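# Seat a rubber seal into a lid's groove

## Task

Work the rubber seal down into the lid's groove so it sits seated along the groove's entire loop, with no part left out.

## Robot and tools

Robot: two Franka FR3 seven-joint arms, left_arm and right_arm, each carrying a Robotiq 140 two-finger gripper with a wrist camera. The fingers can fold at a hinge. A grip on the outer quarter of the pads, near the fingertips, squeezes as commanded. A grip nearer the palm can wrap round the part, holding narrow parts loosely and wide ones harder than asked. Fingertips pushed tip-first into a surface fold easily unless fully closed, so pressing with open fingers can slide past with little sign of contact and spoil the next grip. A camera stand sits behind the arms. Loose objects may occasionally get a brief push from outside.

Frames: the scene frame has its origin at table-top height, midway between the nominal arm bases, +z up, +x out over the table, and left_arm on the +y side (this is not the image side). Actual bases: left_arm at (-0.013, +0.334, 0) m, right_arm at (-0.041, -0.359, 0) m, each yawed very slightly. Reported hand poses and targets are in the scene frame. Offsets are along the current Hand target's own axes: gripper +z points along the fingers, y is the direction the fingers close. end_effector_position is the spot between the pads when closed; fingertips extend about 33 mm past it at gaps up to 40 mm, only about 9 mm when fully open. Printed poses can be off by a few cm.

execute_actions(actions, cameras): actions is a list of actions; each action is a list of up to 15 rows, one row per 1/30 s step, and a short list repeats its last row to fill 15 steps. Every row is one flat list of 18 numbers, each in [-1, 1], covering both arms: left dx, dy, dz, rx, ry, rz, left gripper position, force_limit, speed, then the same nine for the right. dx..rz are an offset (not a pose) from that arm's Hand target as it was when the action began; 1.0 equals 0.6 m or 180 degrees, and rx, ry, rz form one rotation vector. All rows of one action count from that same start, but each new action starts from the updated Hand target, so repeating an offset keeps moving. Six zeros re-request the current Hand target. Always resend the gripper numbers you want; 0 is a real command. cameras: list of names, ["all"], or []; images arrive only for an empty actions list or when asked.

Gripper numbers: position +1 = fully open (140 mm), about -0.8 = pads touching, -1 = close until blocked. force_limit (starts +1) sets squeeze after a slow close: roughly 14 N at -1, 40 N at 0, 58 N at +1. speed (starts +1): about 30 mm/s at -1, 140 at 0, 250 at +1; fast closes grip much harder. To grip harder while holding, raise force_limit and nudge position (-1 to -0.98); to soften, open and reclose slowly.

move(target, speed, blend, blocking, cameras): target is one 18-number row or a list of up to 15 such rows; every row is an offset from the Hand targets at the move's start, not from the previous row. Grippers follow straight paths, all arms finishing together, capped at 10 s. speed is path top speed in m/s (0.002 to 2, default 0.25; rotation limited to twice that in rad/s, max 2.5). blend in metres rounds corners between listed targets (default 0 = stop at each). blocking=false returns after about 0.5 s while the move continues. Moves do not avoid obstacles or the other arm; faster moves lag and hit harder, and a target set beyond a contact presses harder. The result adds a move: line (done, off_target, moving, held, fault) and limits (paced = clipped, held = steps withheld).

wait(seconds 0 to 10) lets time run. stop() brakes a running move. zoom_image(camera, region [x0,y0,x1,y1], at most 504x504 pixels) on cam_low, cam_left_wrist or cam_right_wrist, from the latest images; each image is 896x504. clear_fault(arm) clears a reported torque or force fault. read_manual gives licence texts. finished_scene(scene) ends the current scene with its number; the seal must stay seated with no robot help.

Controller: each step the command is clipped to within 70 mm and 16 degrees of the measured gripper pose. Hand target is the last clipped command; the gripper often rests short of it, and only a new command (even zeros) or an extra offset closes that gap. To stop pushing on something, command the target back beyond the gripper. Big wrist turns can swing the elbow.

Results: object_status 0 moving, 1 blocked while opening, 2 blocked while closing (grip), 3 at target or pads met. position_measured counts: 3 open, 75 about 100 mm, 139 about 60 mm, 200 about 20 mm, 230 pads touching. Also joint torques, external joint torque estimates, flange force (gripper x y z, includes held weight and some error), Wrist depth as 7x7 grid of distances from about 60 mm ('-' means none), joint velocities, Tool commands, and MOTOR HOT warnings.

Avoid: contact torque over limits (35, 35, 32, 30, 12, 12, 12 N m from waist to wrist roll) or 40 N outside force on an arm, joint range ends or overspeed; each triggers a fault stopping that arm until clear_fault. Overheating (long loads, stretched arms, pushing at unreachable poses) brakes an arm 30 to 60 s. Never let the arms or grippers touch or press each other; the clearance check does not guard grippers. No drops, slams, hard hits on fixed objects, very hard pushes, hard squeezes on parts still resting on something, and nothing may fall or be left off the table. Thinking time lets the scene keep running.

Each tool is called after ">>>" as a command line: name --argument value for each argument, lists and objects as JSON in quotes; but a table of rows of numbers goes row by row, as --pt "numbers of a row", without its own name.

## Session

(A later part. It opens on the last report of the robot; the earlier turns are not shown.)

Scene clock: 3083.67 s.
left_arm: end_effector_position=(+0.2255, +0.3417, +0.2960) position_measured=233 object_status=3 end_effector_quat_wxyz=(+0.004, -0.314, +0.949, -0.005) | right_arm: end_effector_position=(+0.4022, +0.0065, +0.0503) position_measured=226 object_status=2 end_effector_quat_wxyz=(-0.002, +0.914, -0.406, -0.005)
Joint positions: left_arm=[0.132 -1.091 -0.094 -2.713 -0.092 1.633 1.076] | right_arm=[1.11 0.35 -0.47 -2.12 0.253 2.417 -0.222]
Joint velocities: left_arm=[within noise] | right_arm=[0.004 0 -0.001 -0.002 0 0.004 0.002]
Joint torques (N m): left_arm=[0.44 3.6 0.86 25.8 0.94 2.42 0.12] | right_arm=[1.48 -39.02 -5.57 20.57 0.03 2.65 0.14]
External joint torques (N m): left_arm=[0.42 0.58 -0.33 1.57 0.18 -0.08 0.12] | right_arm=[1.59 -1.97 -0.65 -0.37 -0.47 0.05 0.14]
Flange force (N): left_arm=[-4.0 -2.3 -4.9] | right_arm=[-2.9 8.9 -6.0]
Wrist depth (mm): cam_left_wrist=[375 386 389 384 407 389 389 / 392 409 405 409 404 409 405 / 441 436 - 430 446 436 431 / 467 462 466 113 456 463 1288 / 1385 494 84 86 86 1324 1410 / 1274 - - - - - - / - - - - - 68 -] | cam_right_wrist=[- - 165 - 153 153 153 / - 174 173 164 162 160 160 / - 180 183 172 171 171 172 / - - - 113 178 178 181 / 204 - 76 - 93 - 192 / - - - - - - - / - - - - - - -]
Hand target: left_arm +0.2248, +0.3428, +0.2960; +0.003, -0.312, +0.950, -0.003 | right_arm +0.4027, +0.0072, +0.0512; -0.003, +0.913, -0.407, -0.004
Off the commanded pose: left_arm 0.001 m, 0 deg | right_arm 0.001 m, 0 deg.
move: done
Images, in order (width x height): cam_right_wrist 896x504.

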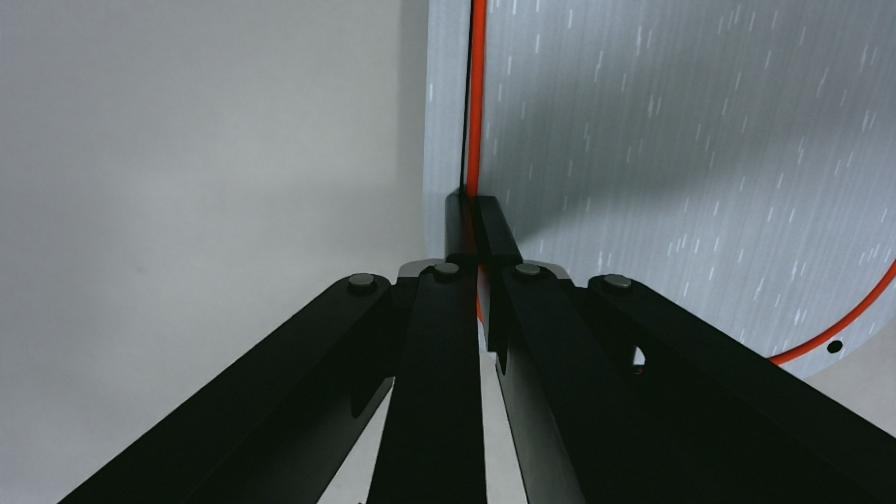

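>>> move --pt "0 0 0 0 0 0 -1 -0.5 0 0 -0.0035 0 0 0 0 -1 -0.5 -1" --pt "0 0 0 0 0 0 -1 -0.5 0 0 -0.0035 0.0075 0 0 0 -1 -0.5 -1" --pt "0 0 0 0 0 0 -1 -0.5 0 0 -0.0035 0.0075 0 0 0 -0.562 -0.5 -1" --pt "0 0 0 0 0 0 -1 -0.5 0 0 -0.0035 -0.0147 0 0 0 -0.562 -0.5 0" --pt "0 0 0 0 0 0 -1 -0.5 0 0 -0.0035 -0.0147 0 0 0 -1 -0.5 0" --speed '[0.03,0.03,0.03,0.06,0.06]' --cameras '["cam_right_wrist"]'

>>> zoom_image --camera "cam_right_wrist" --region '[390, 0, 650, 240]'

Scene clock: 3095.80 s.
left_arm: end_effector_position=(+0.2255, +0.3417, +0.2960) position_measured=233 object_status=3 end_effector_quat_wxyz=(+0.004, -0.314, +0.949, -0.005) | right_arm: end_effector_position=(+0.4045, +0.0083, +0.0590) position_measured=233 object_status=3 end_effector_quat_wxyz=(-0.004, +0.914, -0.406, -0.004)
Joint positions: left_arm=[0.132 -1.091 -0.094 -2.713 -0.092 1.633 1.076] | right_arm=[1.118 0.338 -0.48 -2.112 0.244 2.403 -0.215]
Joint torques (N m): left_arm=[0.52 3.55 0.79 25.71 0.93 2.42 0.13] | right_arm=[1.68 -38.42 -5.61 21.63 0.15 2.39 0.11]
External joint torques (N m): left_arm=[0.54 0.6 -0.38 1.45 0.18 -0.09 0.13] | right_arm=[1.61 -1.58 -0.91 0.33 -0.36 -0.23 0.11]
Flange force (N): left_arm=[-3.9 -2.2 -4.6] | right_arm=[-2.4 4.9 -5.9]
Wrist depth (mm): cam_left_wrist=[379 387 398 386 384 386 389 / 410 407 406 405 409 404 400 / 435 436 437 428 435 436 439 / 464 463 456 118 456 468 1281 / 1393 492 84 86 86 473 - / 1518 - - - - - - / - - - - - 68 -] | cam_right_wrist=[172 - - - 161 - - / - - - - 167 170 169 / - - - 180 179 181 179 / - - 201 112 188 190 192 / - - 76 77 93 200 200 / - - - - - - - / - - - - - - -]
Hand target: left_arm +0.2248, +0.3428, +0.2960; +0.003, -0.312, +0.950, -0.003 | right_arm +0.4043, +0.0085, +0.0601; -0.003, +0.913, -0.407, -0.004
Off the commanded pose: left_arm 0.001 m, 0 deg | right_arm 0.001 m, 0 deg.
move: done
Images, in order (width x height): cam_right_wrist 896x504.

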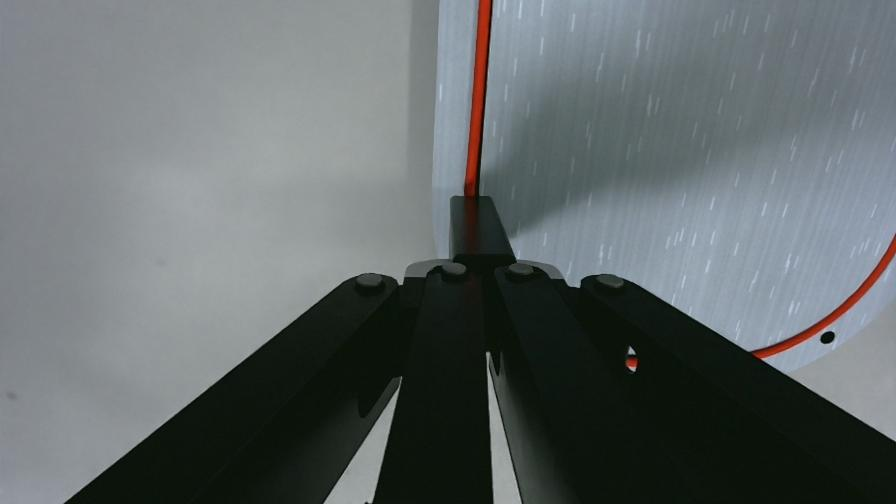

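Scaled by 1.938 from the camera's 896x504 image, which has a finer 1280x720 frame.

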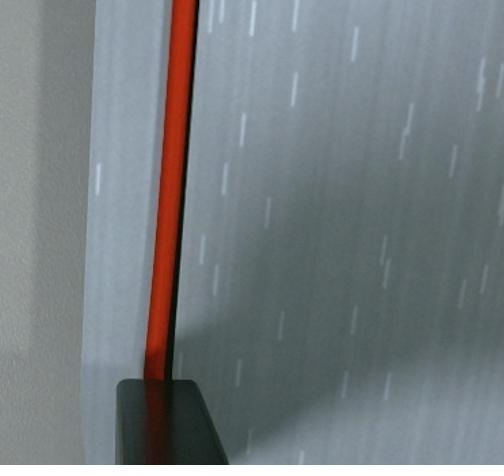

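>>> move --pt "0 0 0 0 0 0 -1 -0.5 0 0 0.0042 0.0298 0 0 0 -1 -0.5 0" --pt "0 0 0 0 0 0 -1 -0.5 0 0 0.0042 0.0068 0 0 0 -1 -0.5 0" --pt "0 0 0 0 0 0 -1 -0.5 0 0.0367 0.006 0.0068 0 0 0 -1 -0.5 0" --pt "0 0 0 0 0 0 -1 -0.5 0 0.0367 0.006 0.0298 0 0 0 -1 -0.5 0" --pt "0 0 0 0 0 0 -1 -0.5 0 0.0367 0.006 0.0068 0 0 0 -1 -0.5 0" --pt "0 0 0 0 0 0 -1 -0.5 0 0.0733 0.0078 0.0068 0 0 0 -1 -0.5 0" --pt "0 0 0 0 0 0 -1 -0.5 0 0.0733 0.0078 0.0298 0 0 0 -1 -0.5 0" --pt "0 0 0 0 0 0 -1 -0.5 0 0.0733 0.0078 0.0068 0 0 0 -1 -0.5 0" --pt "0 0 0 0 0 0 -1 -0.5 0 0.11 0.0097 0.0068 0 0 0 -1 -0.5 0" --pt "0 0 0 0 0 0 -1 -0.5 0 0.11 0.0097 0.0298 0 0 0 -1 -0.5 0" --pt "0 0 0 0 0 0 -1 -0.5 0 0.11 0.0097 0.0068 0 0 0 -1 -0.5 0" --speed '[0.035,0.06,0.1,0.035,0.06,0.1,0.035,0.06,0.1,0.035,0.06]' --cameras '["cam_right_wrist"]'

Scene clock: 3125.60 s.
left_arm: end_effector_position=(+0.2255, +0.3417, +0.2960) position_measured=233 object_status=3 end_effector_quat_wxyz=(+0.004, -0.314, +0.949, -0.005) | right_arm: end_effector_position=(+0.4445, -0.0445, +0.0543) position_measured=233 object_status=3 end_effector_quat_wxyz=(-0.004, +0.914, -0.407, -0.004)
Joint positions: left_arm=[0.132 -1.091 -0.094 -2.713 -0.092 1.633 1.076] | right_arm=[0.987 0.348 -0.463 -2.11 0.246 2.411 -0.33]
Joint velocities: left_arm=[within noise] | right_arm=[0.003 0.001 -0.001 -0.001 -0.003 -0.004 0.001]
Joint torques (N m): left_arm=[0.43 3.57 0.91 25.72 0.93 2.44 0.11] | right_arm=[2.08 -39 -5.85 21.35 0.07 2.31 0.19]
External joint torques (N m): left_arm=[0.44 0.67 -0.25 1.35 0.17 -0.09 0.11] | right_arm=[2.02 -1.83 -1.18 0.26 -0.44 -0.3 0.19]
Flange force (N): left_arm=[-4.1 -2.1 -4.4] | right_arm=[-3.8 5.8 -7.1]
Wrist depth (mm): cam_left_wrist=[384 388 386 384 387 387 389 / 407 408 407 406 407 408 407 / 426 436 447 434 434 447 432 / 462 465 463 113 455 464 1288 / 1385 489 84 86 86 1331 1385 / 1453 - - - - - 1410 / - - - - - 67 -] | cam_right_wrist=[- - - 168 159 156 157 / 180 - - 165 - 164 165 / - - - 171 - 178 174 / - - - 110 184 184 184 / - - 76 77 93 196 196 / - - - - - - 204 / - - - - - - -]
Hand target: left_arm +0.2248, +0.3428, +0.2960; +0.003, -0.312, +0.950, -0.003 | right_arm +0.4441, -0.0445, +0.0553; -0.003, +0.913, -0.407, -0.004
Off the commanded pose: left_arm 0.001 m, 0 deg | right_arm 0.001 m, 0 deg.
move: done
Images, in order (width x height): cam_right_wrist 896x504.

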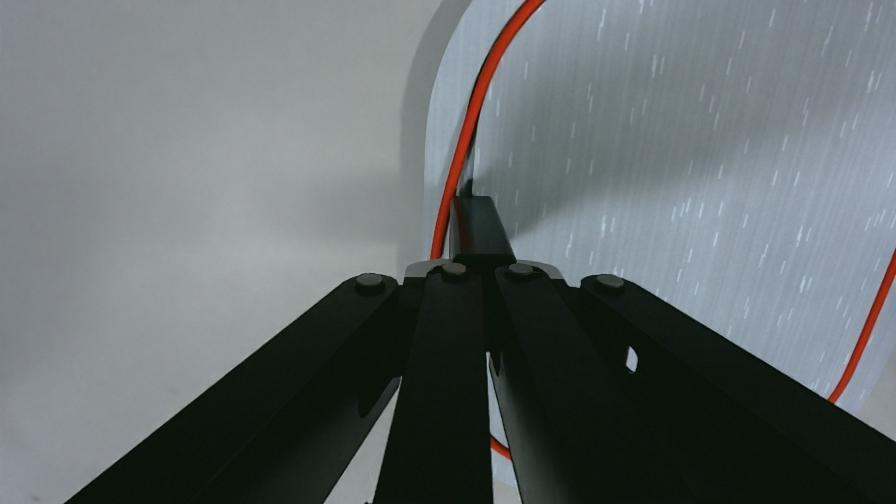

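>>> move --pt "0 0 0 0 0 0 -1 -0.5 0 -0.1065 -0.0195 -0.0328 0 0 0 -0.443 -0.5 0.5" --pt "0 0 0 0 0 0 -1 -0.5 0 -0.1065 -0.0195 0.0117 0 0 0 -0.443 -0.5 0.5" --pt "0 0 0 0 0 0 -1 -0.5 0 -0.1065 -0.0195 0.0117 0 0 0 -1 -0.5 -1" --pt "0 0 0 0 0 0 -1 -0.5 0 -0.1065 -0.0195 0.0067 0 0 0 -1 -0.5 -1" --pt "0 0 0 0 0 0 -1 -0.5 0 -0.1117 -0.0098 0.0067 0 0 0 -1 -0.5 -1" --speed '[0.15,0.04,0.03,0.03,0.03]' --cameras '["cam_right_wrist"]'

>>> zoom_image --camera "cam_right_wrist" --region '[390, 0, 650, 240]'

Scene clock: 3151.07 s.
left_arm: end_effector_position=(+0.2255, +0.3417, +0.2960) position_measured=233 object_status=3 end_effector_quat_wxyz=(+0.004, -0.314, +0.949, -0.005) | right_arm: end_effector_position=(+0.4029, +0.0089, +0.0510) position_measured=226 object_status=2 end_effector_quat_wxyz=(-0.002, +0.914, -0.406, -0.005)
Joint positions: left_arm=[0.132 -1.091 -0.094 -2.713 -0.092 1.633 1.076] | right_arm=[1.102 0.353 -0.461 -2.112 0.25 2.413 -0.218]
Joint velocities: left_arm=[within noise] | right_arm=[0.003 -0.002 -0.003 -0.001 0 0.005 0.001]
Joint torques (N m): left_arm=[0.5 3.63 0.86 25.69 0.93 2.41 0.06] | right_arm=[1.7 -39.34 -5.7 20.72 0.03 2.72 0.03]
External joint torques (N m): left_arm=[0.51 0.67 -0.3 1.45 0.18 -0.09 0.06] | right_arm=[1.79 -1.94 -0.84 -0.34 -0.48 0.11 0.03]
Flange force (N): left_arm=[-4.1 -2.3 -4.7] | right_arm=[-2.8 9.0 -5.9]
Wrist depth (mm): cam_left_wrist=[379 387 386 386 403 390 382 / 405 407 410 409 409 407 410 / 434 438 436 429 435 434 433 / 462 466 - 118 456 460 1316 / 1393 489 84 87 86 1369 1418 / 1518 - - - - - 1462 / - - - - - 68 -] | cam_right_wrist=[- 164 - - 154 - - / - - - - 162 162 160 / - - - - 171 174 172 / - - - 113 180 180 182 / - - 76 - 93 191 - / - - - - - - - / - - - - - - -]
Hand target: left_arm +0.2248, +0.3428, +0.2960; +0.003, -0.312, +0.950, -0.003 | right_arm +0.4037, +0.0094, +0.0520; -0.003, +0.913, -0.407, -0.004
Off the commanded pose: left_arm 0.001 m, 0 deg | right_arm 0.001 m, 0 deg.
move: done
Images, in order (width x height): cam_right_wrist 896x504.

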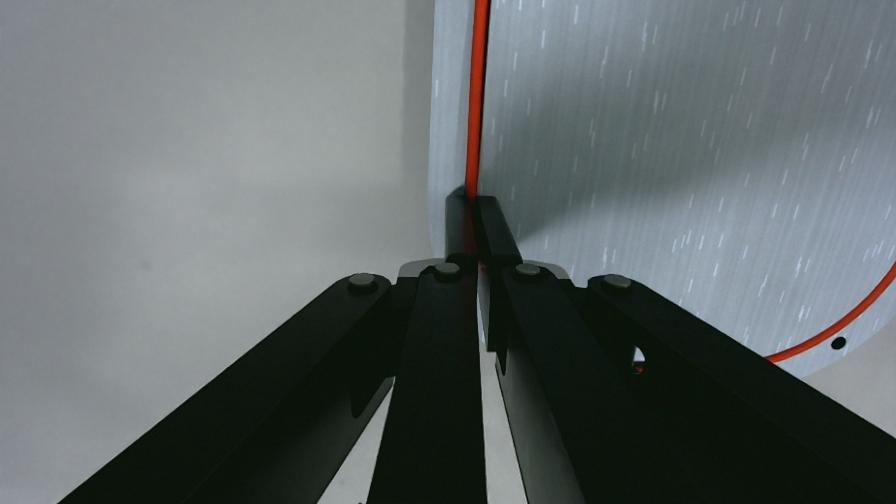

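Scaled by 1.938 from the camera's 896x504 image, which has a finer 1280x720 frame.

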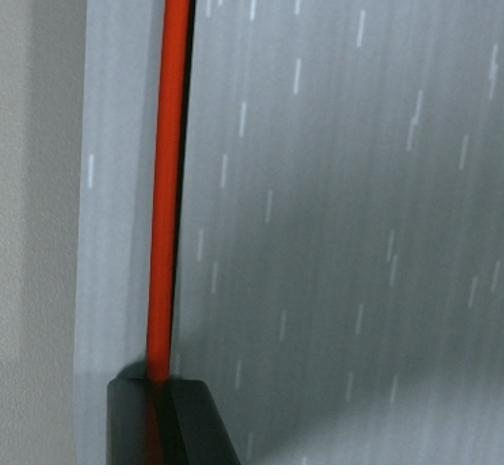

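>>> move --pt "0 0 0 0 0 0 -1 -0.5 0 -0.0013 0 0.0063 0 0 0 -1 -0.5 -1" --pt "0 0 0 0 0 0 -1 -0.5 0 -0.0013 0 0.0063 0 0 0 -0.562 -0.5 -1" --pt "0 0 0 0 0 0 -1 -0.5 0 -0.0013 0 -0.04 0 0 0 -0.562 -0.5 0" --speed '[0.02,0.03,0.06]' --cameras '["cam_right_wrist"]'

Scene clock: 3163.57 s.
left_arm: end_effector_position=(+0.2255, +0.3417, +0.2960) position_measured=233 object_status=3 end_effector_quat_wxyz=(+0.004, -0.314, +0.949, -0.005) | right_arm: end_effector_position=(+0.4036, +0.0099, +0.0753) position_measured=200 object_status=3 end_effector_quat_wxyz=(-0.004, +0.914, -0.406, -0.004)
Joint positions: left_arm=[0.132 -1.091 -0.094 -2.713 -0.092 1.633 1.076] | right_arm=[1.123 0.306 -0.484 -2.107 0.218 2.371 -0.194]
Joint torques (N m): left_arm=[0.5 3.66 0.84 25.73 0.95 2.41 0.1] | right_arm=[1.64 -37.53 -5.39 21.93 0.07 2.36 0.14]
External joint torques (N m): left_arm=[0.49 0.72 -0.31 1.46 0.19 -0.09 0.1] | right_arm=[1.8 -1.45 -0.9 0.35 -0.46 -0.25 0.14]
Flange force (N): left_arm=[-4.3 -2.3 -4.7] | right_arm=[-2.6 4.9 -5.6]
Wrist depth (mm): cam_left_wrist=[382 389 386 387 384 384 387 / 412 409 406 407 408 407 405 / 427 430 421 431 427 431 432 / 470 448 463 113 457 464 1331 / 1393 483 84 86 86 1385 1369 / 1499 - - - - - 1499 / - - - - - 68 -] | cam_right_wrist=[- - - 178 178 175 178 / - - 197 184 186 184 185 / - - 205 202 195 198 195 / - - - 199 203 208 205 / - - 86 - - 93 - / - - 73 - - - - / - - - - - 69 -]
Hand target: left_arm +0.2248, +0.3428, +0.2960; +0.003, -0.312, +0.950, -0.003 | right_arm +0.4033, +0.0097, +0.0760; -0.003, +0.913, -0.407, -0.004
Off the commanded pose: left_arm 0.001 m, 0 deg | right_arm 0.001 m, 0 deg.
move: done
Images, in order (width x height): cam_right_wrist 896x504.

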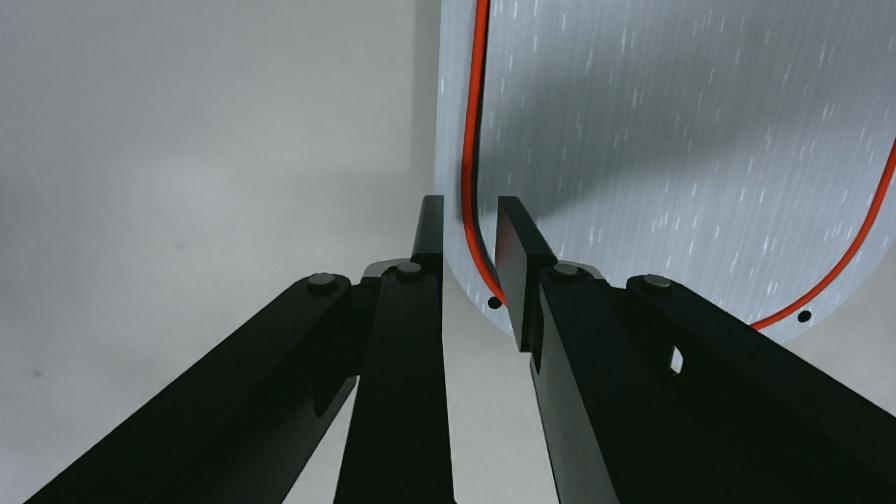

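>>> move --pt "0 0 0 0 0 0 -1 -0.5 0 0.2677 0.4737 -0.29 0 0 0.2333 -1 -0.5 0" --pt "0 0 0 0 0 0 -1 -0.5 0 0.078 0.0327 0 0 0 -0.5 -1 -0.5 0" --speed '[0.5,0.5]' --cameras '["cam_right_wrist"]'

Scene clock: 3179.80 s.
left_arm: end_effector_position=(+0.2255, +0.3417, +0.2960) position_measured=233 object_status=3 end_effector_quat_wxyz=(+0.004, -0.314, +0.949, -0.005) | right_arm: end_effector_position=(+0.4204, -0.0379, +0.0760) position_measured=233 object_status=3 end_effector_quat_wxyz=(-0.005, +0.935, +0.355, +0.001)
Joint positions: left_arm=[0.132 -1.091 -0.094 -2.713 -0.092 1.633 1.076] | right_arm=[1.016 0.257 -0.456 -2.168 0.179 2.396 -1.817]
Joint velocities: left_arm=[within noise] | right_arm=[0 0 0 0 0 0 -0.006]
Joint torques (N m): left_arm=[0.48 3.54 0.84 25.74 0.95 2.42 0.11] | right_arm=[0.53 -35.84 -3.61 22.23 0.72 2.41 -0.27]
External joint torques (N m): left_arm=[0.51 0.58 -0.3 1.43 0.2 -0.1 0.11] | right_arm=[0.52 -0.85 -0.26 0.7 0.11 -0.24 -0.27]
Flange force (N): left_arm=[-3.9 -2.0 -4.6] | right_arm=[0.5 0.1 -2.4]
Wrist depth (mm): cam_left_wrist=[377 390 385 385 391 388 387 / 409 411 409 409 411 411 409 / 433 426 426 426 432 442 434 / 462 465 464 113 459 462 1331 / 1418 489 84 87 86 479 1435 / 1537 - - - - - 1385 / - - - - - 68 -] | cam_right_wrist=[- - 191 - 190 - - / - - - - 199 - - / - - 196 199 195 - 208 / 221 - - 122 206 211 - / - - 76 77 93 215 235 / - - - - - - - / - - - - - - -]
Hand target: left_arm +0.2248, +0.3428, +0.2960; +0.003, -0.312, +0.950, -0.003 | right_arm +0.4199, -0.0382, +0.0755; -0.005, +0.934, +0.358, +0.000
Off the commanded pose: left_arm 0.001 m, 0 deg | right_arm 0.001 m, 0 deg.
move: done; limits=paced
Images, in order (width x height): cam_right_wrist 896x504.

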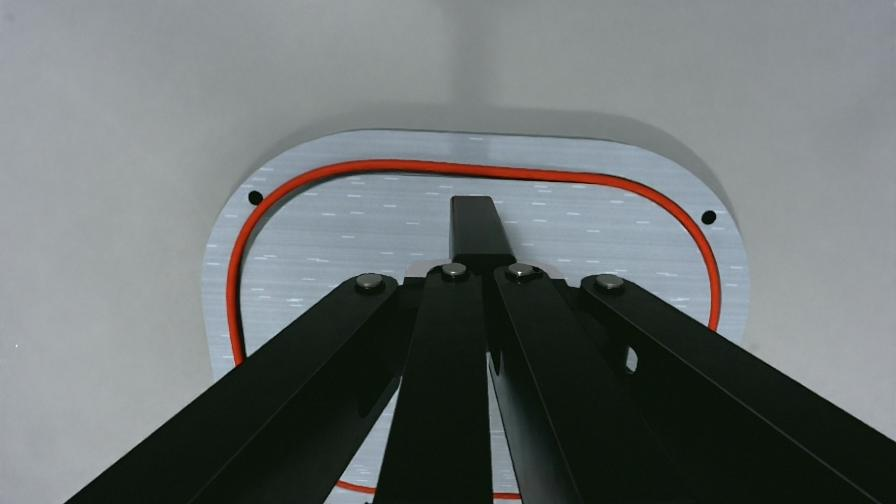

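>>> move --pt "0 0 0 0 0 0 -1 -0.5 0 -0.4403 0.1905 -0.2908 0 0 0.7333 -1 -0.5 0" --pt "0 0 0 0 0 0 -1 -0.5 0 -0.0032 -0.0212 -0.0408 0 0 0.5 -1 -0.5 0" --pt "0 0 0 0 0 0 -1 -0.5 0 0 0 0 0 0 0 -1 -0.5 0" --speed '[0.6,0.5,0.5]' --cameras '["cam_right_wrist"]'

Scene clock: 3238.90 s.
left_arm: end_effector_position=(+0.2255, +0.3417, +0.2960) position_measured=233 object_status=3 end_effector_quat_wxyz=(+0.004, -0.314, +0.949, -0.005) | right_arm: end_effector_position=(+0.4201, -0.0376, +0.0760) position_measured=233 object_status=3 end_effector_quat_wxyz=(-0.005, +0.935, +0.354, +0.001)
Joint positions: left_arm=[0.132 -1.091 -0.094 -2.713 -0.092 1.633 1.076] | right_arm=[-0.166 0.313 0.746 -2.163 -0.292 2.378 -1.489]
Joint velocities: left_arm=[within noise] | right_arm=[0 0.001 0 0.002 -0.001 0 -0.005]
Joint torques (N m): left_arm=[0.47 3.65 0.8 25.69 0.94 2.4 0.09] | right_arm=[0.49 -29.88 7.03 21.56 0.1 2.45 -0.25]
External joint torques (N m): left_arm=[0.51 0.77 -0.35 1.4 0.19 -0.1 0.09] | right_arm=[0.44 -0.28 0.11 0.68 -0.5 -0.22 -0.25]
Flange force (N): left_arm=[-4.4 -2.5 -4.6] | right_arm=[3.4 0.1 -0.2]
Wrist depth (mm): cam_left_wrist=[387 385 391 385 392 387 384 / 409 409 409 409 403 404 408 / 435 437 435 433 435 431 436 / 465 463 463 118 455 461 1309 / 514 489 84 86 86 1385 1377 / 1489 - - - - - - / - - - - - 67 -] | cam_right_wrist=[- - - 190 - - - / 203 - - - 198 - - / - - - 199 201 196 - / - 213 211 122 206 204 - / - - 76 77 93 - - / - - - - - - - / - - - - - - -]
Hand target: left_arm +0.2248, +0.3428, +0.2960; +0.003, -0.312, +0.950, -0.003 | right_arm +0.4199, -0.0382, +0.0755; -0.005, +0.934, +0.358, +0.000
Off the commanded pose: left_arm 0.001 m, 0 deg | right_arm 0.001 m, 0 deg.
move: done; limits=paced
Images, in order (width x height): cam_right_wrist 896x504.

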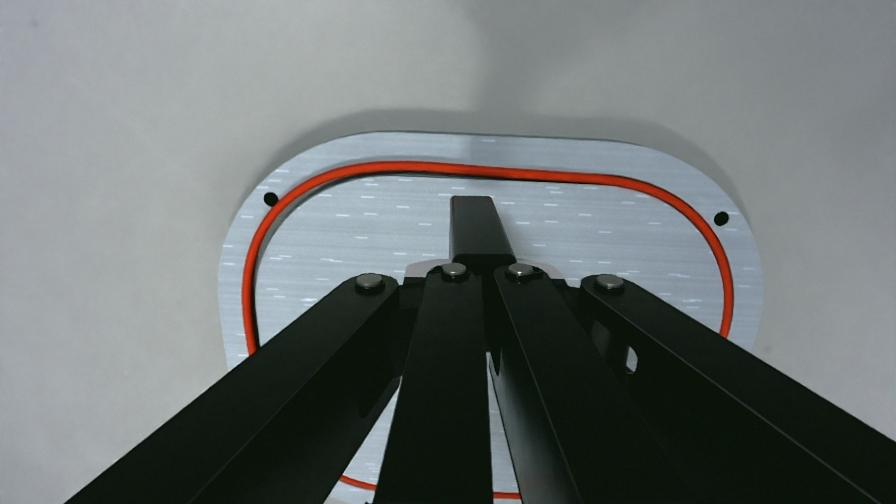

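>>> move --pt "0 0 0 0 0 0 -1 -0.5 0 -0.0032 -0.0212 -0.0408 0 0 0.5 -1 -0.5 0" --pt "0 0 0 0 0 0 -1 -0.5 0 -0.4403 0.1905 -0.2908 0 0 0.7333 -1 -0.5 0" --pt "0 0 0 0 0 0 -1 -0.5 0 -0.0032 -0.0212 -0.0408 0 0 0.25 -1 -0.5 0" --pt "0 0 0 0 0 0 -1 -0.5 0 0 0 0 0 0 0 -1 -0.5 0" --speed '[0.6,0.6,0.5,0.5]'

Scene clock: 3281.67 s.
left_arm: end_effector_position=(+0.2255, +0.3417, +0.2960) position_measured=233 object_status=3 end_effector_quat_wxyz=(+0.004, -0.314, +0.949, -0.005) | right_arm: end_effector_position=(+0.4193, -0.0391, +0.0757) position_measured=233 object_status=3 end_effector_quat_wxyz=(-0.003, +0.935, +0.356, -0.001)
Joint positions: left_arm=[0.132 -1.091 -0.094 -2.713 -0.092 1.633 1.076] | right_arm=[0.116 0.256 0.457 -2.168 -0.154 2.393 -1.586]
Joint velocities: left_arm=[within noise] | right_arm=[0 -0.001 0 0 0 0 -0.007]
Joint torques (N m): left_arm=[0.45 3.66 0.82 25.78 0.93 2.43 0.12] | right_arm=[0.51 -34.22 3.84 22.03 0.86 2.74 -0.23]
External joint torques (N m): left_arm=[0.44 0.66 -0.34 1.52 0.18 -0.08 0.12] | right_arm=[0.57 -0.39 0.1 0.72 0.26 0.09 -0.23]
Flange force (N): left_arm=[-4.2 -2.4 -4.8] | right_arm=[1.4 -0.1 -1.3]
Wrist depth (mm): cam_left_wrist=[378 386 389 385 393 387 388 / 408 408 410 405 409 410 410 / 436 437 429 434 432 432 436 / 463 456 464 118 461 458 1331 / 1418 500 84 87 86 476 1369 / 1453 - - - - - 1471 / - - - - - 68 -] | cam_right_wrist=[- - - 188 - - - / - - - - - - - / - 211 197 197 198 - - / - - 208 112 204 207 - / - - 76 77 93 - - / - - - - - - 244 / - - - - - - -]
Hand target: left_arm +0.2248, +0.3428, +0.2960; +0.003, -0.312, +0.950, -0.003 | right_arm +0.4199, -0.0382, +0.0755; -0.005, +0.934, +0.358, +0.000
Off the commanded pose: left_arm 0.001 m, 0 deg | right_arm 0.001 m, 0 deg.
move: done; limits=paced

>>> move --pt "0 0 0 0 0 0 -1 -0.5 0 0.0283 0.1 0.0325 0 0 0 -1 -0.5 0" --pt "0 0 0 0 0 0 -1 -0.5 0 0.0283 0.095 0.0555 0 0 0 -1 -0.5 0" --pt "0 0 0 0 0 0 -1 -0.5 0 0.0283 0.1 0.0325 0 0 0 -1 -0.5 0" --pt "0 0 0 0 0 0 -1 -0.5 0 0.0303 0.07 0.0325 0 0 0 -1 -0.5 0" --pt "0 0 0 0 0 0 -1 -0.5 0 0.0303 0.065 0.0555 0 0 0 -1 -0.5 0" --pt "0 0 0 0 0 0 -1 -0.5 0 0.0303 0.07 0.0325 0 0 0 -1 -0.5 0" --pt "0 0 0 0 0 0 -1 -0.5 0 0.0325 0.04 0.0325 0 0 0 -1 -0.5 0" --pt "0 0 0 0 0 0 -1 -0.5 0 0.0325 0.035 0.0555 0 0 0 -1 -0.5 0" --pt "0 0 0 0 0 0 -1 -0.5 0 0.0325 0.04 0.0325 0 0 0 -1 -0.5 0" --pt "0 0 0 0 0 0 -1 -0.5 0 0.0345 0.01 0.0325 0 0 0 -1 -0.5 0" --pt "0 0 0 0 0 0 -1 -0.5 0 0.0345 0.005 0.0555 0 0 0 -1 -0.5 0" --speed '[0.1,0.035,0.06,0.1,0.035,0.06,0.1,0.035,0.06,0.1,0.035]' --cameras '["cam_right_wrist"]'

Scene clock: 3312.07 s.
left_arm: end_effector_position=(+0.2255, +0.3417, +0.2960) position_measured=233 object_status=3 end_effector_quat_wxyz=(+0.004, -0.314, +0.949, -0.005) | right_arm: end_effector_position=(+0.4447, -0.0238, +0.0524) position_measured=233 object_status=3 end_effector_quat_wxyz=(-0.006, +0.933, +0.359, +0.010)
Joint positions: left_arm=[0.132 -1.091 -0.094 -2.713 -0.092 1.633 1.076] | right_arm=[0.155 0.363 0.417 -2.091 -0.213 2.435 -1.559]
Joint velocities: left_arm=[within noise] | right_arm=[0.002 0.002 -0.003 0.001 0.001 0.004 0.006]
Joint torques (N m): left_arm=[0.46 3.59 0.81 25.8 0.93 2.43 0.06] | right_arm=[2.38 -30.9 4.42 16.71 0.26 2.06 0.22]
External joint torques (N m): left_arm=[0.44 0.69 -0.34 1.52 0.17 -0.08 0.06] | right_arm=[2.24 6.46 -0.73 -4.22 -0.33 -0.66 0.22]
Flange force (N): left_arm=[-4.2 -2.6 -4.8] | right_arm=[3.8 -3.0 14.5]
Wrist depth (mm): cam_left_wrist=[388 387 388 387 387 382 387 / 412 408 409 398 407 412 408 / 436 432 420 437 431 432 439 / 467 459 458 113 456 460 1324 / 1354 489 84 87 86 1410 1418 / 1489 - - - - - 1346 / - - - - - 68 -] | cam_right_wrist=[- - - - - - - / - - - - - - - / - - - - 183 - - / - - 180 109 111 186 193 / - - 76 77 93 - 199 / - - - - - - - / - - - - - - -]
Hand target: left_arm +0.2248, +0.3428, +0.2960; +0.003, -0.312, +0.950, -0.003 | right_arm +0.4372, -0.0263, +0.0422; -0.005, +0.934, +0.358, +0.000
Off the commanded pose: left_arm 0.001 m, 0 deg | right_arm 0.013 m, 1 deg.
move: off_target (right_arm)
Images, in order (width x height): cam_right_wrist 896x504.

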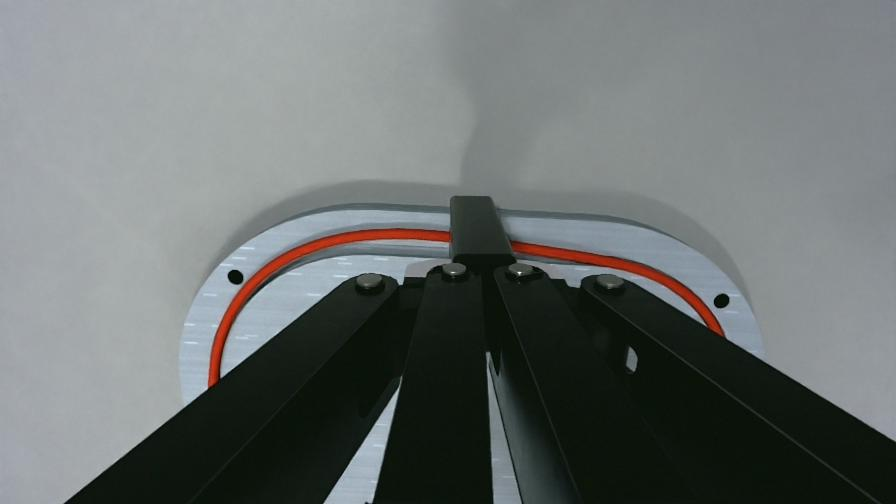

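>>> move --pt "0 0 0 0 0 0 -1 -0.5 0 -0.0083 0 -0.004 0 0 0 -1 -0.5 0" --pt "0 0 0 0 0 0 -1 -0.5 0 -0.0217 0 -0.004 0 0 0 -1 -0.5 0" --speed '[0.02,0.015]' --cameras '["cam_right_wrist"]'

Scene clock: 3334.83 s.
left_arm: end_effector_position=(+0.2255, +0.3417, +0.2960) position_measured=233 object_status=3 end_effector_quat_wxyz=(+0.004, -0.314, +0.949, -0.005) | right_arm: end_effector_position=(+0.4327, -0.0325, +0.0494) position_measured=233 object_status=3 end_effector_quat_wxyz=(-0.005, +0.934, +0.356, +0.006)
Joint positions: left_arm=[0.132 -1.091 -0.094 -2.713 -0.092 1.633 1.076] | right_arm=[0.143 0.336 0.424 -2.139 -0.203 2.452 -1.559]
Joint velocities: left_arm=[within noise] | right_arm=[-0.002 -0.001 0.002 -0.003 0 0.003 0]
Joint torques (N m): left_arm=[0.49 3.58 0.87 25.74 0.93 2.42 0.07] | right_arm=[0.52 -34.26 4.26 18.22 1.12 1.73 -0.3]
External joint torques (N m): left_arm=[0.49 0.67 -0.29 1.44 0.17 -0.09 0.07] | right_arm=[0.5 1.94 -0.45 -2.46 0.55 -0.96 -0.3]
Flange force (N): left_arm=[-4.1 -2.3 -4.6] | right_arm=[-3.1 -0.3 2.0]
Wrist depth (mm): cam_left_wrist=[378 389 365 384 387 385 386 / 412 411 410 407 412 407 407 / 430 434 435 436 - 433 432 / 464 469 461 113 461 465 1362 / 1471 486 84 87 86 1354 1418 / 1518 - - - - - - / - - - - - 67 -] | cam_right_wrist=[- - - - - - - / - - - - - 174 - / - - 170 169 - - - / - 193 180 117 174 - - / - - 76 77 93 - 201 / - - - - - - 209 / - - - - - - -]
Hand target: left_arm +0.2248, +0.3428, +0.2960; +0.003, -0.312, +0.950, -0.003 | right_arm +0.4275, -0.0350, +0.0446; -0.005, +0.934, +0.358, +0.000
Off the commanded pose: left_arm 0.001 m, 0 deg | right_arm 0.008 m, 1 deg.
move: off_target (right_arm)
Images, in order (width x height): cam_right_wrist 896x504.

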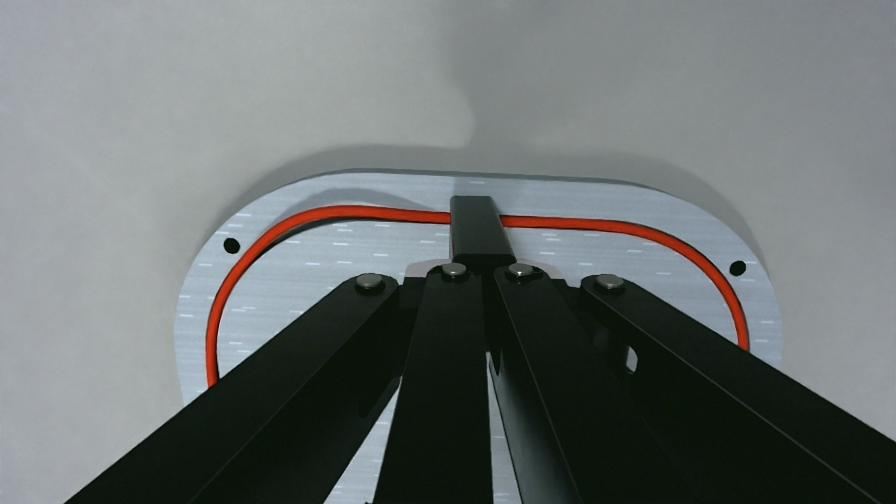

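>>> move --pt "0 0 0 0 0 0 -1 -0.5 0 0.0092 0.0027 -0.0223 0 0 0 -1 -0.5 0" --pt "0 0 0 0 0 0 -1 -0.5 0 0.0147 0.0693 -0.0223 0 0 0 -1 -0.5 0" --pt "0 0 0 0 0 0 -1 -0.5 0 0.0027 0.064 0.004 0 0 0 -1 -0.5 0" --pt "0 0 0 0 0 0 -1 -0.5 0 0.0147 0.0693 -0.0223 0 0 0 -1 -0.5 0" --pt "0 0 0 0 0 0 -1 -0.5 0 0.017 0.036 -0.0223 0 0 0 -1 -0.5 0" --pt "0 0 0 0 0 0 -1 -0.5 0 0.005 0.0307 0.004 0 0 0 -1 -0.5 0" --pt "0 0 0 0 0 0 -1 -0.5 0 0.017 0.036 -0.0223 0 0 0 -1 -0.5 0" --pt "0 0 0 0 0 0 -1 -0.5 0 0.0193 0.0027 -0.0223 0 0 0 -1 -0.5 0" --pt "0 0 0 0 0 0 -1 -0.5 0 0.0073 -0.0027 0.004 0 0 0 -1 -0.5 0" --pt "0 0 0 0 0 0 -1 -0.5 0 0.0193 0.0027 -0.0223 0 0 0 -1 -0.5 0" --pt "0 0 0 0 0 0 -1 -0.5 0 0.0217 -0.0307 -0.0223 0 0 0 -1 -0.5 0" --pt "0 0 0 0 0 0 -1 -0.5 0 0.0097 -0.036 0.004 0 0 0 -1 -0.5 0" --pt "0 0 0 0 0 0 -1 -0.5 0 0.0217 -0.0307 -0.0223 0 0 0 -1 -0.5 0" --speed '[0.05,0.1,0.035,0.06,0.1,0.035,0.06,0.1,0.035,0.06,0.1,0.035,0.06]' --cameras '["cam_right_wrist"]'

Scene clock: 3366.30 s.
left_arm: end_effector_position=(+0.2255, +0.3417, +0.2960) position_measured=233 object_status=3 end_effector_quat_wxyz=(+0.004, -0.314, +0.949, -0.005) | right_arm: end_effector_position=(+0.4250, -0.0125, +0.0574) position_measured=233 object_status=3 end_effector_quat_wxyz=(-0.005, +0.934, +0.357, +0.000)
Joint positions: left_arm=[0.132 -1.091 -0.094 -2.713 -0.092 1.633 1.076] | right_arm=[0.173 0.342 0.433 -2.103 -0.199 2.409 -1.528]
Joint velocities: left_arm=[within noise] | right_arm=[0 -0.002 0.001 0.001 0 -0.004 -0.002]
Joint torques (N m): left_arm=[0.55 3.57 0.87 25.7 0.94 2.41 0.13] | right_arm=[0.51 -37.89 4.99 21.76 1.06 2.41 -0.24]
External joint torques (N m): left_arm=[0.53 0.6 -0.33 1.44 0.17 -0.09 0.13] | right_arm=[0.51 -1.32 0.1 0.74 0.47 -0.26 -0.24]
Flange force (N): left_arm=[-4.0 -2.1 -4.6] | right_arm=[-0.4 -0.1 -3.9]
Wrist depth (mm): cam_left_wrist=[376 386 389 389 389 384 395 / 423 414 403 401 416 417 405 / 442 427 446 442 440 432 1235 / 464 474 457 118 459 465 1295 / 1385 488 84 86 86 469 1324 / 1518 - - - - - - / - - - - - 68 -] | cam_right_wrist=[- - - - - - 172 / - - - 179 - - - / - - - 184 - 185 - / - - 185 112 183 184 - / - - 76 77 93 195 207 / - - - - - - - / - - - - - - -]
Hand target: left_arm +0.2248, +0.3428, +0.2960; +0.003, -0.312, +0.950, -0.003 | right_arm +0.4250, -0.0127, +0.0582; -0.005, +0.934, +0.358, +0.000
Off the commanded pose: left_arm 0.001 m, 0 deg | right_arm 0.001 m, 0 deg.
move: done
Images, in order (width x height): cam_right_wrist 896x504.

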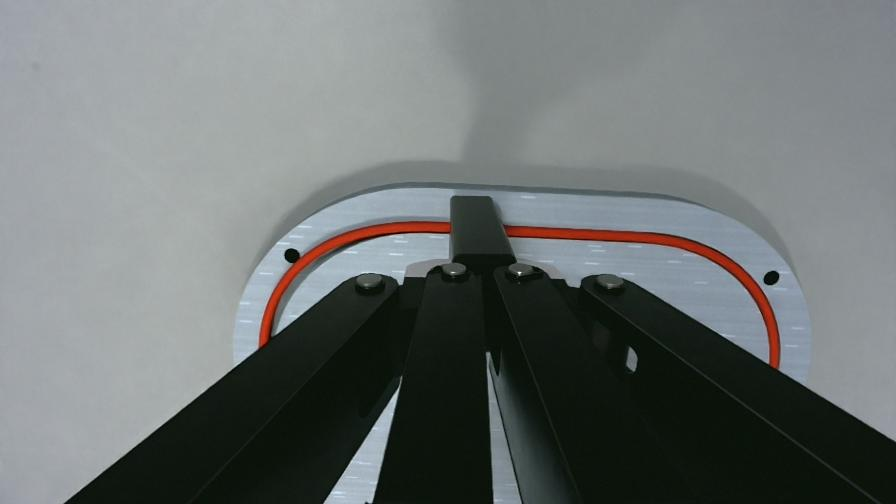

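>>> move --pt "0 0 0 0 0 0 -1 -0.5 0 -0.0007 -0.0455 0.0037 0 0 0 -1 -0.5 0" --pt "0 0 0 0 0 0 -1 -0.5 0 -0.0057 -0.0488 0.0187 0 0 0 -1 -0.5 0" --pt "0 0 0 0 0 0 -1 -0.5 0 -0.0152 -0.0508 0.0267 0 0 0 -1 -0.5 0" --pt "0 0 0 0 0 0 -1 -0.5 0 -0.0032 -0.0455 0.0037 0 0 0 -1 -0.5 0" --pt "0 0 0 0 0 0 -1 -0.5 0 -0.0088 -0.0818 0.0037 0 0 0 -1 -0.5 0" --pt "0 0 0 0 0 0 -1 -0.5 0 -0.0138 -0.0852 0.0187 0 0 0 -1 -0.5 0" --pt "0 0 0 0 0 0 -1 -0.5 0 -0.0253 -0.085 0.0267 0 0 0 -1 -0.5 0" --pt "0 0 0 0 0 0 -1 -0.5 0 -0.0133 -0.0797 0.0037 0 0 0 -1 -0.5 0" --pt "0 0 0 0 0 0 -1 -0.5 0 -0.0212 -0.112 0.0037 0 0 0 -1 -0.5 0" --pt "0 0 0 0 0 0 -1 -0.5 0 -0.0262 -0.1153 0.0187 0 0 0 -1 -0.5 0" --pt "0 0 0 0 0 0 -1 -0.5 0 -0.0373 -0.1133 0.0267 0 0 0 -1 -0.5 0" --pt "0 0 0 0 0 0 -1 -0.5 0 -0.0253 -0.108 0.0037 0 0 0 -1 -0.5 0" --speed '[0.1,0.035,0.02,0.06,0.1,0.035,0.02,0.06,0.1,0.035,0.02,0.06]' --cameras '["cam_right_wrist"]'

Scene clock: 3416.83 s.
left_arm: end_effector_position=(+0.2255, +0.3417, +0.2960) position_measured=233 object_status=3 end_effector_quat_wxyz=(+0.004, -0.314, +0.949, -0.005) | right_arm: end_effector_position=(+0.3704, +0.0256, +0.0559) position_measured=233 object_status=3 end_effector_quat_wxyz=(-0.005, +0.934, +0.356, +0.001)
Joint positions: left_arm=[0.132 -1.091 -0.094 -2.713 -0.092 1.633 1.076] | right_arm=[0.269 0.299 0.445 -2.171 -0.184 2.439 -1.424]
Joint velocities: left_arm=[within noise] | right_arm=[-0.001 0 0 0 0 -0.005 -0.002]
Joint torques (N m): left_arm=[0.46 3.53 0.8 25.78 0.94 2.43 0.09] | right_arm=[0.49 -35.99 4.37 21.41 1.04 2.55 -0.23]
External joint torques (N m): left_arm=[0.46 0.62 -0.36 1.45 0.18 -0.09 0.09] | right_arm=[0.55 -1.21 0.09 0.7 0.48 -0.12 -0.23]
Flange force (N): left_arm=[-4.0 -2.3 -4.6] | right_arm=[-0.7 -0.1 -3.6]
Wrist depth (mm): cam_left_wrist=[363 386 385 387 387 386 391 / 415 409 410 408 409 407 410 / 433 432 436 434 432 432 440 / 461 464 463 118 457 466 1339 / 1385 490 84 87 86 1346 1427 / 1508 - - - - - 1427 / - - - - - 67 -] | cam_right_wrist=[- 173 - - - - - / - - - 180 - - - / 192 - - - 174 176 178 / - - 200 112 181 184 184 / - - 76 77 93 193 195 / - - - - - - 205 / - - - - - - -]
Hand target: left_arm +0.2248, +0.3428, +0.2960; +0.003, -0.312, +0.950, -0.003 | right_arm +0.3704, +0.0254, +0.0565; -0.005, +0.934, +0.358, +0.000
Off the commanded pose: left_arm 0.001 m, 0 deg | right_arm 0.001 m, 0 deg.
move: done
Images, in order (width x height): cam_right_wrist 896x504.

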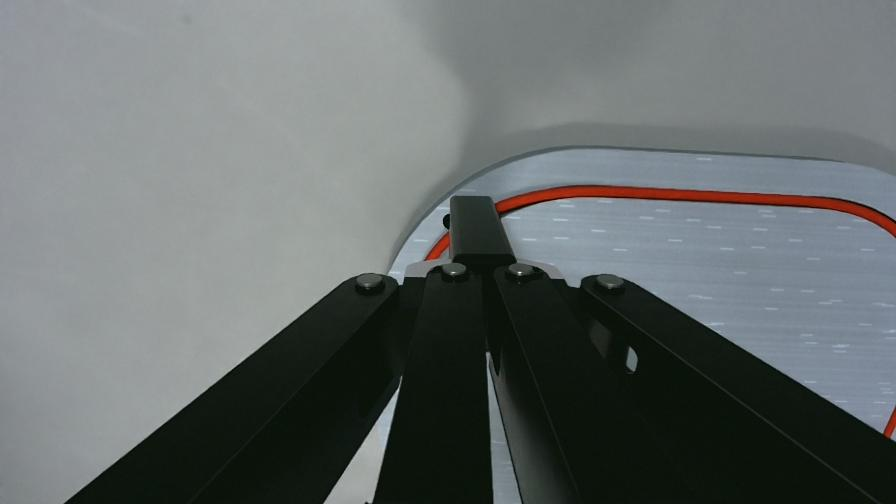

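>>> execute_actions --actions '[]' --cameras '["cam_right_wrist"]'

>>> zoom_image --camera "cam_right_wrist" --region '[250, 0, 754, 300]'

Scene clock: 3461.17 s.
left_arm: end_effector_position=(+0.2255, +0.3417, +0.2960) position_measured=233 object_status=3 end_effector_quat_wxyz=(+0.004, -0.314, +0.949, -0.005) | right_arm: end_effector_position=(+0.3703, +0.0254, +0.0558) position_measured=233 object_status=3 end_effector_quat_wxyz=(-0.005, +0.934, +0.357, +0.000)
Joint positions: left_arm=[0.132 -1.091 -0.094 -2.713 -0.092 1.633 1.076] | right_arm=[0.269 0.299 0.445 -2.171 -0.184 2.439 -1.425]
Joint velocities: within noise
Joint torques (N m): left_arm=[0.39 3.54 0.89 25.72 0.95 2.43 0.13] | right_arm=[0.52 -35.99 4.4 21.45 1.02 2.43 -0.25]
External joint torques (N m): left_arm=[0.38 0.5 -0.29 1.52 0.2 -0.07 0.13] | right_arm=[0.34 -1.24 -0.09 0.79 0.47 -0.23 -0.25]
Flange force (N): left_arm=[-3.7 -2.0 -4.7] | right_arm=[-0.3 0.3 -3.9]
Wrist depth (mm): cam_left_wrist=[386 386 386 386 398 389 387 / 398 409 410 409 402 405 406 / 437 439 435 430 432 433 436 / 456 466 466 118 460 465 1228 / 1435 486 84 86 86 1346 1453 / 1462 - - - - - 1435 / - - - - - 68 -] | cam_right_wrist=[- - - 170 169 - 168 / - 179 - - - - - / - - - - 176 - - / - - - 117 103 182 184 / - - 76 77 93 - 197 / - - - - - - 203 / - - - - - - -]
Hand target: left_arm +0.2248, +0.3428, +0.2960; +0.003, -0.312, +0.950, -0.003 | right_arm +0.3704, +0.0254, +0.0565; -0.005, +0.934, +0.358, +0.000
Tool commands: left_gripper/position=-1.0 left_gripper/force_limit=-0.5 left_gripper/speed=+0.0 right_gripper/position=-1.0 right_gripper/force_limit=-0.5 right_gripper/speed=+0.0
Off the commanded pose: left_arm 0.001 m, 0 deg | right_arm 0.001 m, 0 deg.
Images, in order (width x height): cam_right_wrist 896x504.

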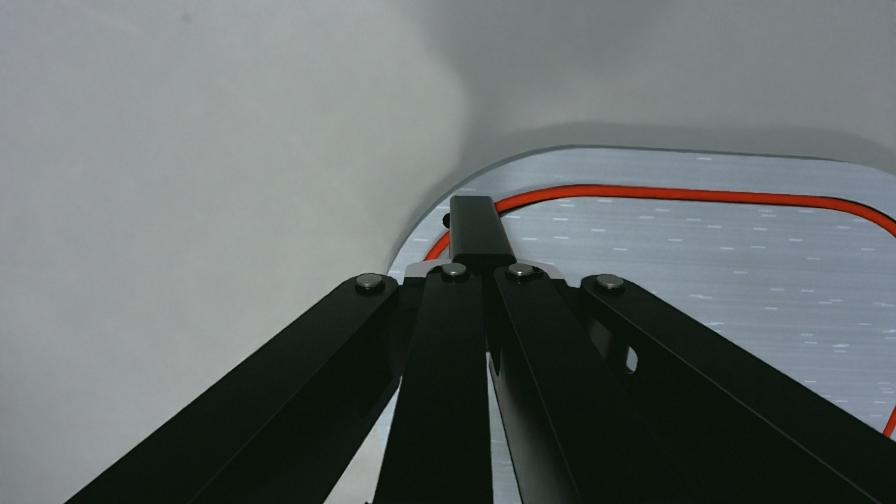

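Scaled by 1.000.

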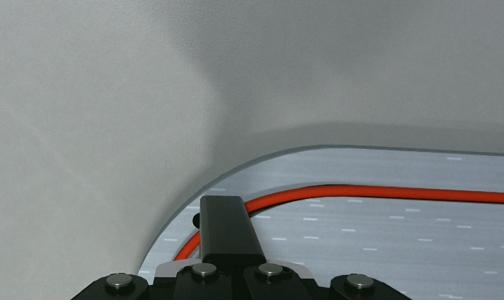

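>>> move --pt "0 0 0 0 0 0 -1 -0.5 0 0 0 -0.1 0 0 0 -1 -0.5 0" --pt "0 0 0 0 0 0 -1 -0.5 0 0.047 0.2158 -0.4075 0 0 0.028 1 -0.5 0.5" --blend '[0.03,0]' --speed '[0.2,0.35]' --cameras '["cam_right_wrist"]'

>>> zoom_image --camera "cam_right_wrist" --region '[0, 0, 504, 252]'

>>> zoom_image --camera "cam_right_wrist" --region '[392, 0, 896, 252]'

>>> zoom_image --camera "cam_right_wrist" --region '[0, 252, 504, 504]'

>>> zoom_image --camera "cam_right_wrist" --region '[392, 252, 896, 504]'

Scene clock: 3480.40 s.
left_arm: end_effector_position=(+0.2255, +0.3417, +0.2960) position_measured=233 object_status=3 end_effector_quat_wxyz=(+0.004, -0.314, +0.949, -0.005) | right_arm: end_effector_position=(+0.4795, -0.0544, +0.3006) position_measured=3 object_status=0 end_effector_quat_wxyz=(-0.006, +0.950, +0.313, +0.001)
Joint positions: left_arm=[0.132 -1.091 -0.094 -2.713 -0.092 1.633 1.076] | right_arm=[0.11 0.135 0.403 -1.702 -0.043 1.831 -1.649]
Joint torques (N m): left_arm=[0.53 3.56 0.85 25.79 0.95 2.41 0.11] | right_arm=[1.48 -34.95 1.78 25.64 0.43 2.42 -0.25]
External joint torques (N m): left_arm=[0.52 0.66 -0.32 1.47 0.19 -0.1 0.11] | right_arm=[1.52 -0.53 -0.03 0.68 -0.45 -0.25 -0.25]
Flange force (N): left_arm=[-4.2 -2.2 -4.7] | right_arm=[2.8 -0.8 -2.3]
Wrist depth (mm): cam_left_wrist=[373 386 386 382 386 384 384 / 411 411 410 408 403 407 409 / 437 431 435 426 435 436 439 / 459 464 465 118 455 464 1288 / 493 488 84 86 86 1377 1427 / 1480 - - - - - 1557 / - - - - - 67 -] | cam_right_wrist=[402 400 - - - 1166 1150 / 425 - - - - 1155 1222 / - - - - 443 - 1259 / 470 119 - - - 139 - / - 110 474 - - 122 98 / - - 549 - - - - / - - - - - - -]
Hand target: left_arm +0.2248, +0.3428, +0.2960; +0.003, -0.312, +0.950, -0.003 | right_arm +0.4789, -0.0543, +0.2998; -0.005, +0.949, +0.316, -0.001
Off the commanded pose: left_arm 0.001 m, 0 deg | right_arm 0.001 m, 0 deg.
move: done
Images, in order (width x height): cam_right_wrist 896x504.

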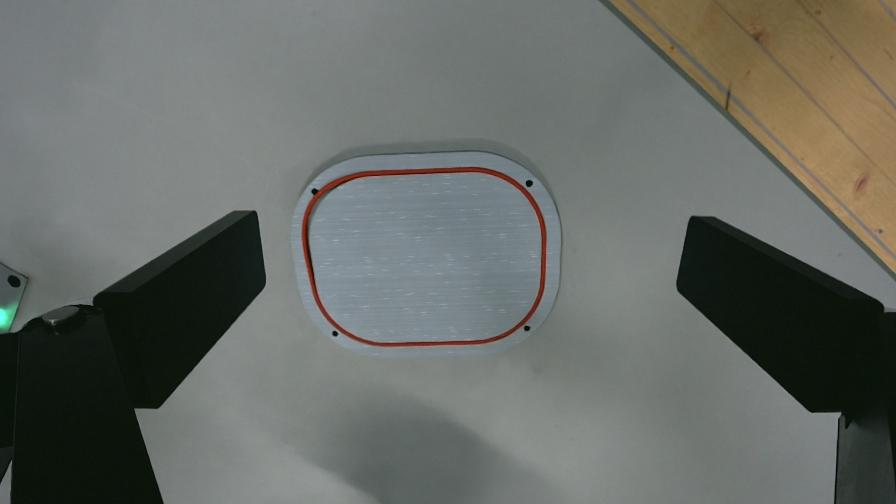

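Scaled by 1.000.

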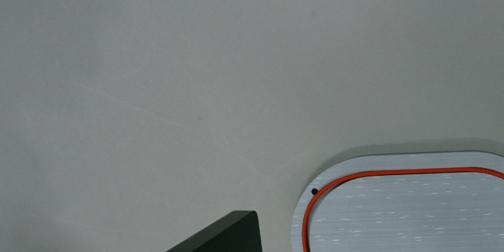

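Scaled by 1.000.

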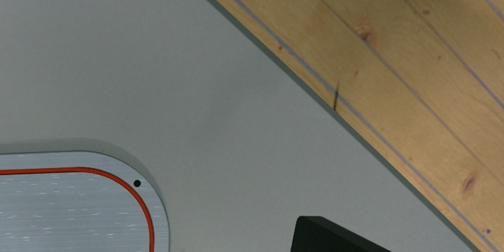

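Scaled by 1.000.

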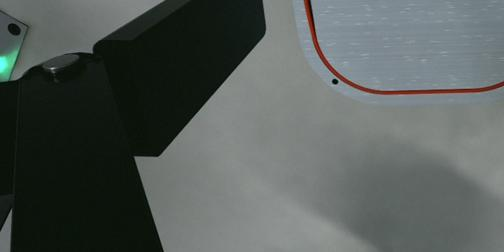

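Scaled by 1.000.

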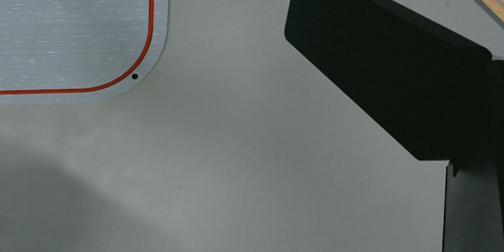

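>>> zoom_image --camera "cam_right_wrist" --region '[285, 145, 435, 255]'

>>> zoom_image --camera "cam_right_wrist" --region '[415, 145, 565, 255]'

>>> zoom_image --camera "cam_right_wrist" --region '[285, 250, 435, 360]'

>>> zoom_image --camera "cam_right_wrist" --region '[415, 250, 565, 360]'

Scaled by 3.360 from the camera's 896x504 image, which has a finer 1280x720 frame.

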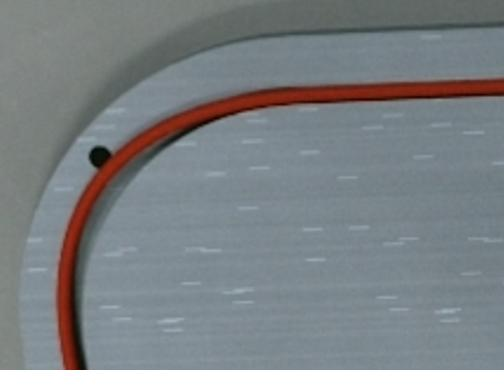

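Scaled by 3.360 from the camera's 896x504 image, which has a finer 1280x720 frame.

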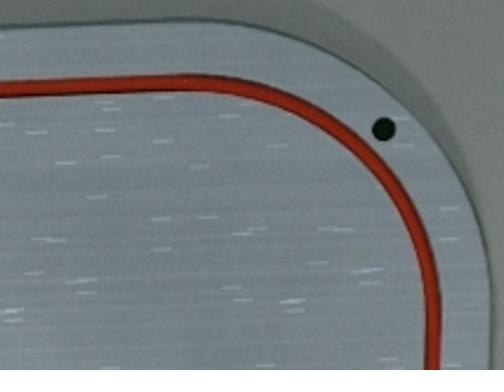

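Scaled by 3.360 from the camera's 896x504 image, which has a finer 1280x720 frame.

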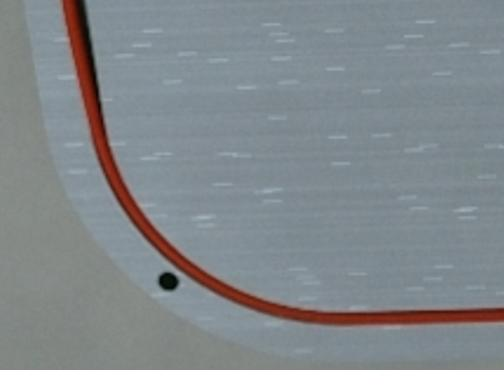

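Scaled by 3.360 from the camera's 896x504 image, which has a finer 1280x720 frame.

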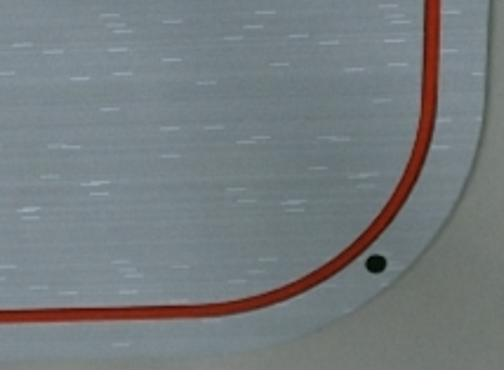

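>>> move --pt "0 0 0 0 0 0 -1 -0.5 0 -0.2742 -0.2507 0.2 0 0 -0.029 -1 -0.5 0.5" --pt "0 0 0 0 0 0 -1 -0.5 0 -0.2742 -0.2507 0.37 0 0 -0.029 -1 -0.5 0.5" --blend '[0.03,0]' --speed '[0.35,0.15]' --cameras '["cam_right_wrist"]'

>>> zoom_image --camera "cam_right_wrist" --region '[300, 0, 804, 300]'

Scene clock: 3545.40 s.
left_arm: end_effector_position=(+0.2255, +0.3417, +0.2960) position_measured=233 object_status=3 end_effector_quat_wxyz=(+0.004, -0.314, +0.949, -0.005) | right_arm: end_effector_position=(+0.2551, -0.0316, +0.0791) position_measured=235 object_status=3 end_effector_quat_wxyz=(-0.005, +0.932, +0.361, -0.002)
Joint positions: left_arm=[0.132 -1.091 -0.094 -2.713 -0.092 1.633 1.076] | right_arm=[0.223 -0.098 0.579 -2.578 0.105 2.495 -1.555]
Joint velocities: left_arm=[within noise] | right_arm=[0.001 0.001 -0.001 0 -0.001 0.001 0.006]
Joint torques (N m): left_arm=[0.44 3.6 0.85 25.73 0.93 2.41 0.11] | right_arm=[0.51 -20.3 -1.4 21.1 0.02 2.83 0.11]
External joint torques (N m): left_arm=[0.44 0.69 -0.31 1.44 0.18 -0.1 0.11] | right_arm=[0.5 -0.05 0.1 0.76 -0.51 0.18 0.11]
Flange force (N): left_arm=[-4.2 -2.3 -4.6] | right_arm=[3.4 -1.1 1.0]
Wrist depth (mm): cam_left_wrist=[384 390 384 387 391 386 384 / 407 413 411 411 404 408 412 / 439 436 436 434 438 432 440 / 465 466 463 113 448 462 1369 / 1354 484 84 87 86 1377 1377 / 1427 - - - - - - / - - - - - 68 -] | cam_right_wrist=[- - - 184 182 179 179 / 206 - - 189 189 191 - / - - - 197 201 200 201 / - 236 - 109 211 212 210 / - 244 76 77 93 - 239 / - - - - - - 247 / - - - - - - -]
Hand target: left_arm +0.2248, +0.3428, +0.2960; +0.003, -0.312, +0.950, -0.003 | right_arm +0.2561, -0.0308, +0.0790; -0.005, +0.933, +0.359, +0.000
Off the commanded pose: left_arm 0.001 m, 0 deg | right_arm 0.001 m, 0 deg.
move: done
Images, in order (width x height): cam_right_wrist 896x504.

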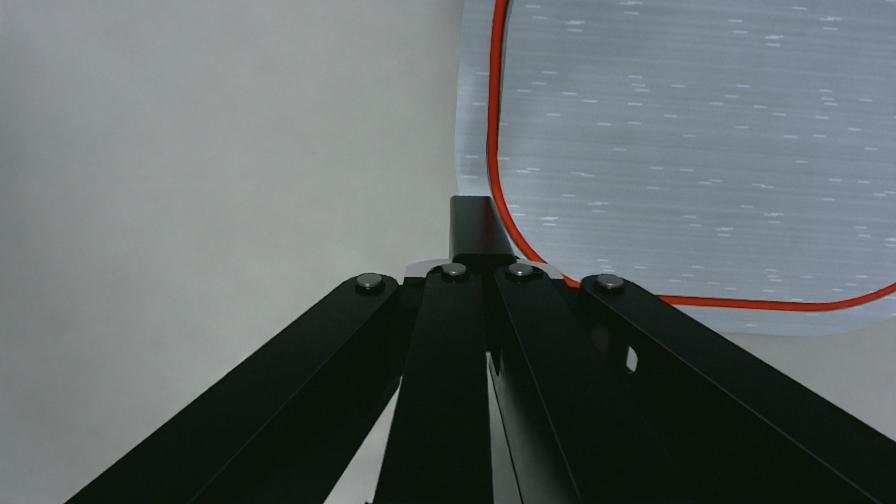

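Scaled by 1.000.

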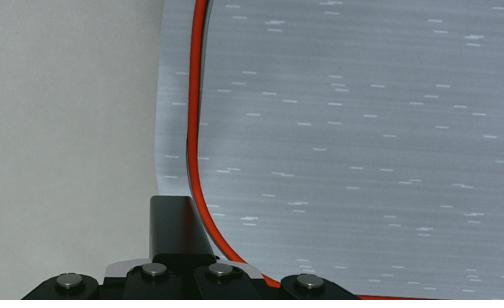

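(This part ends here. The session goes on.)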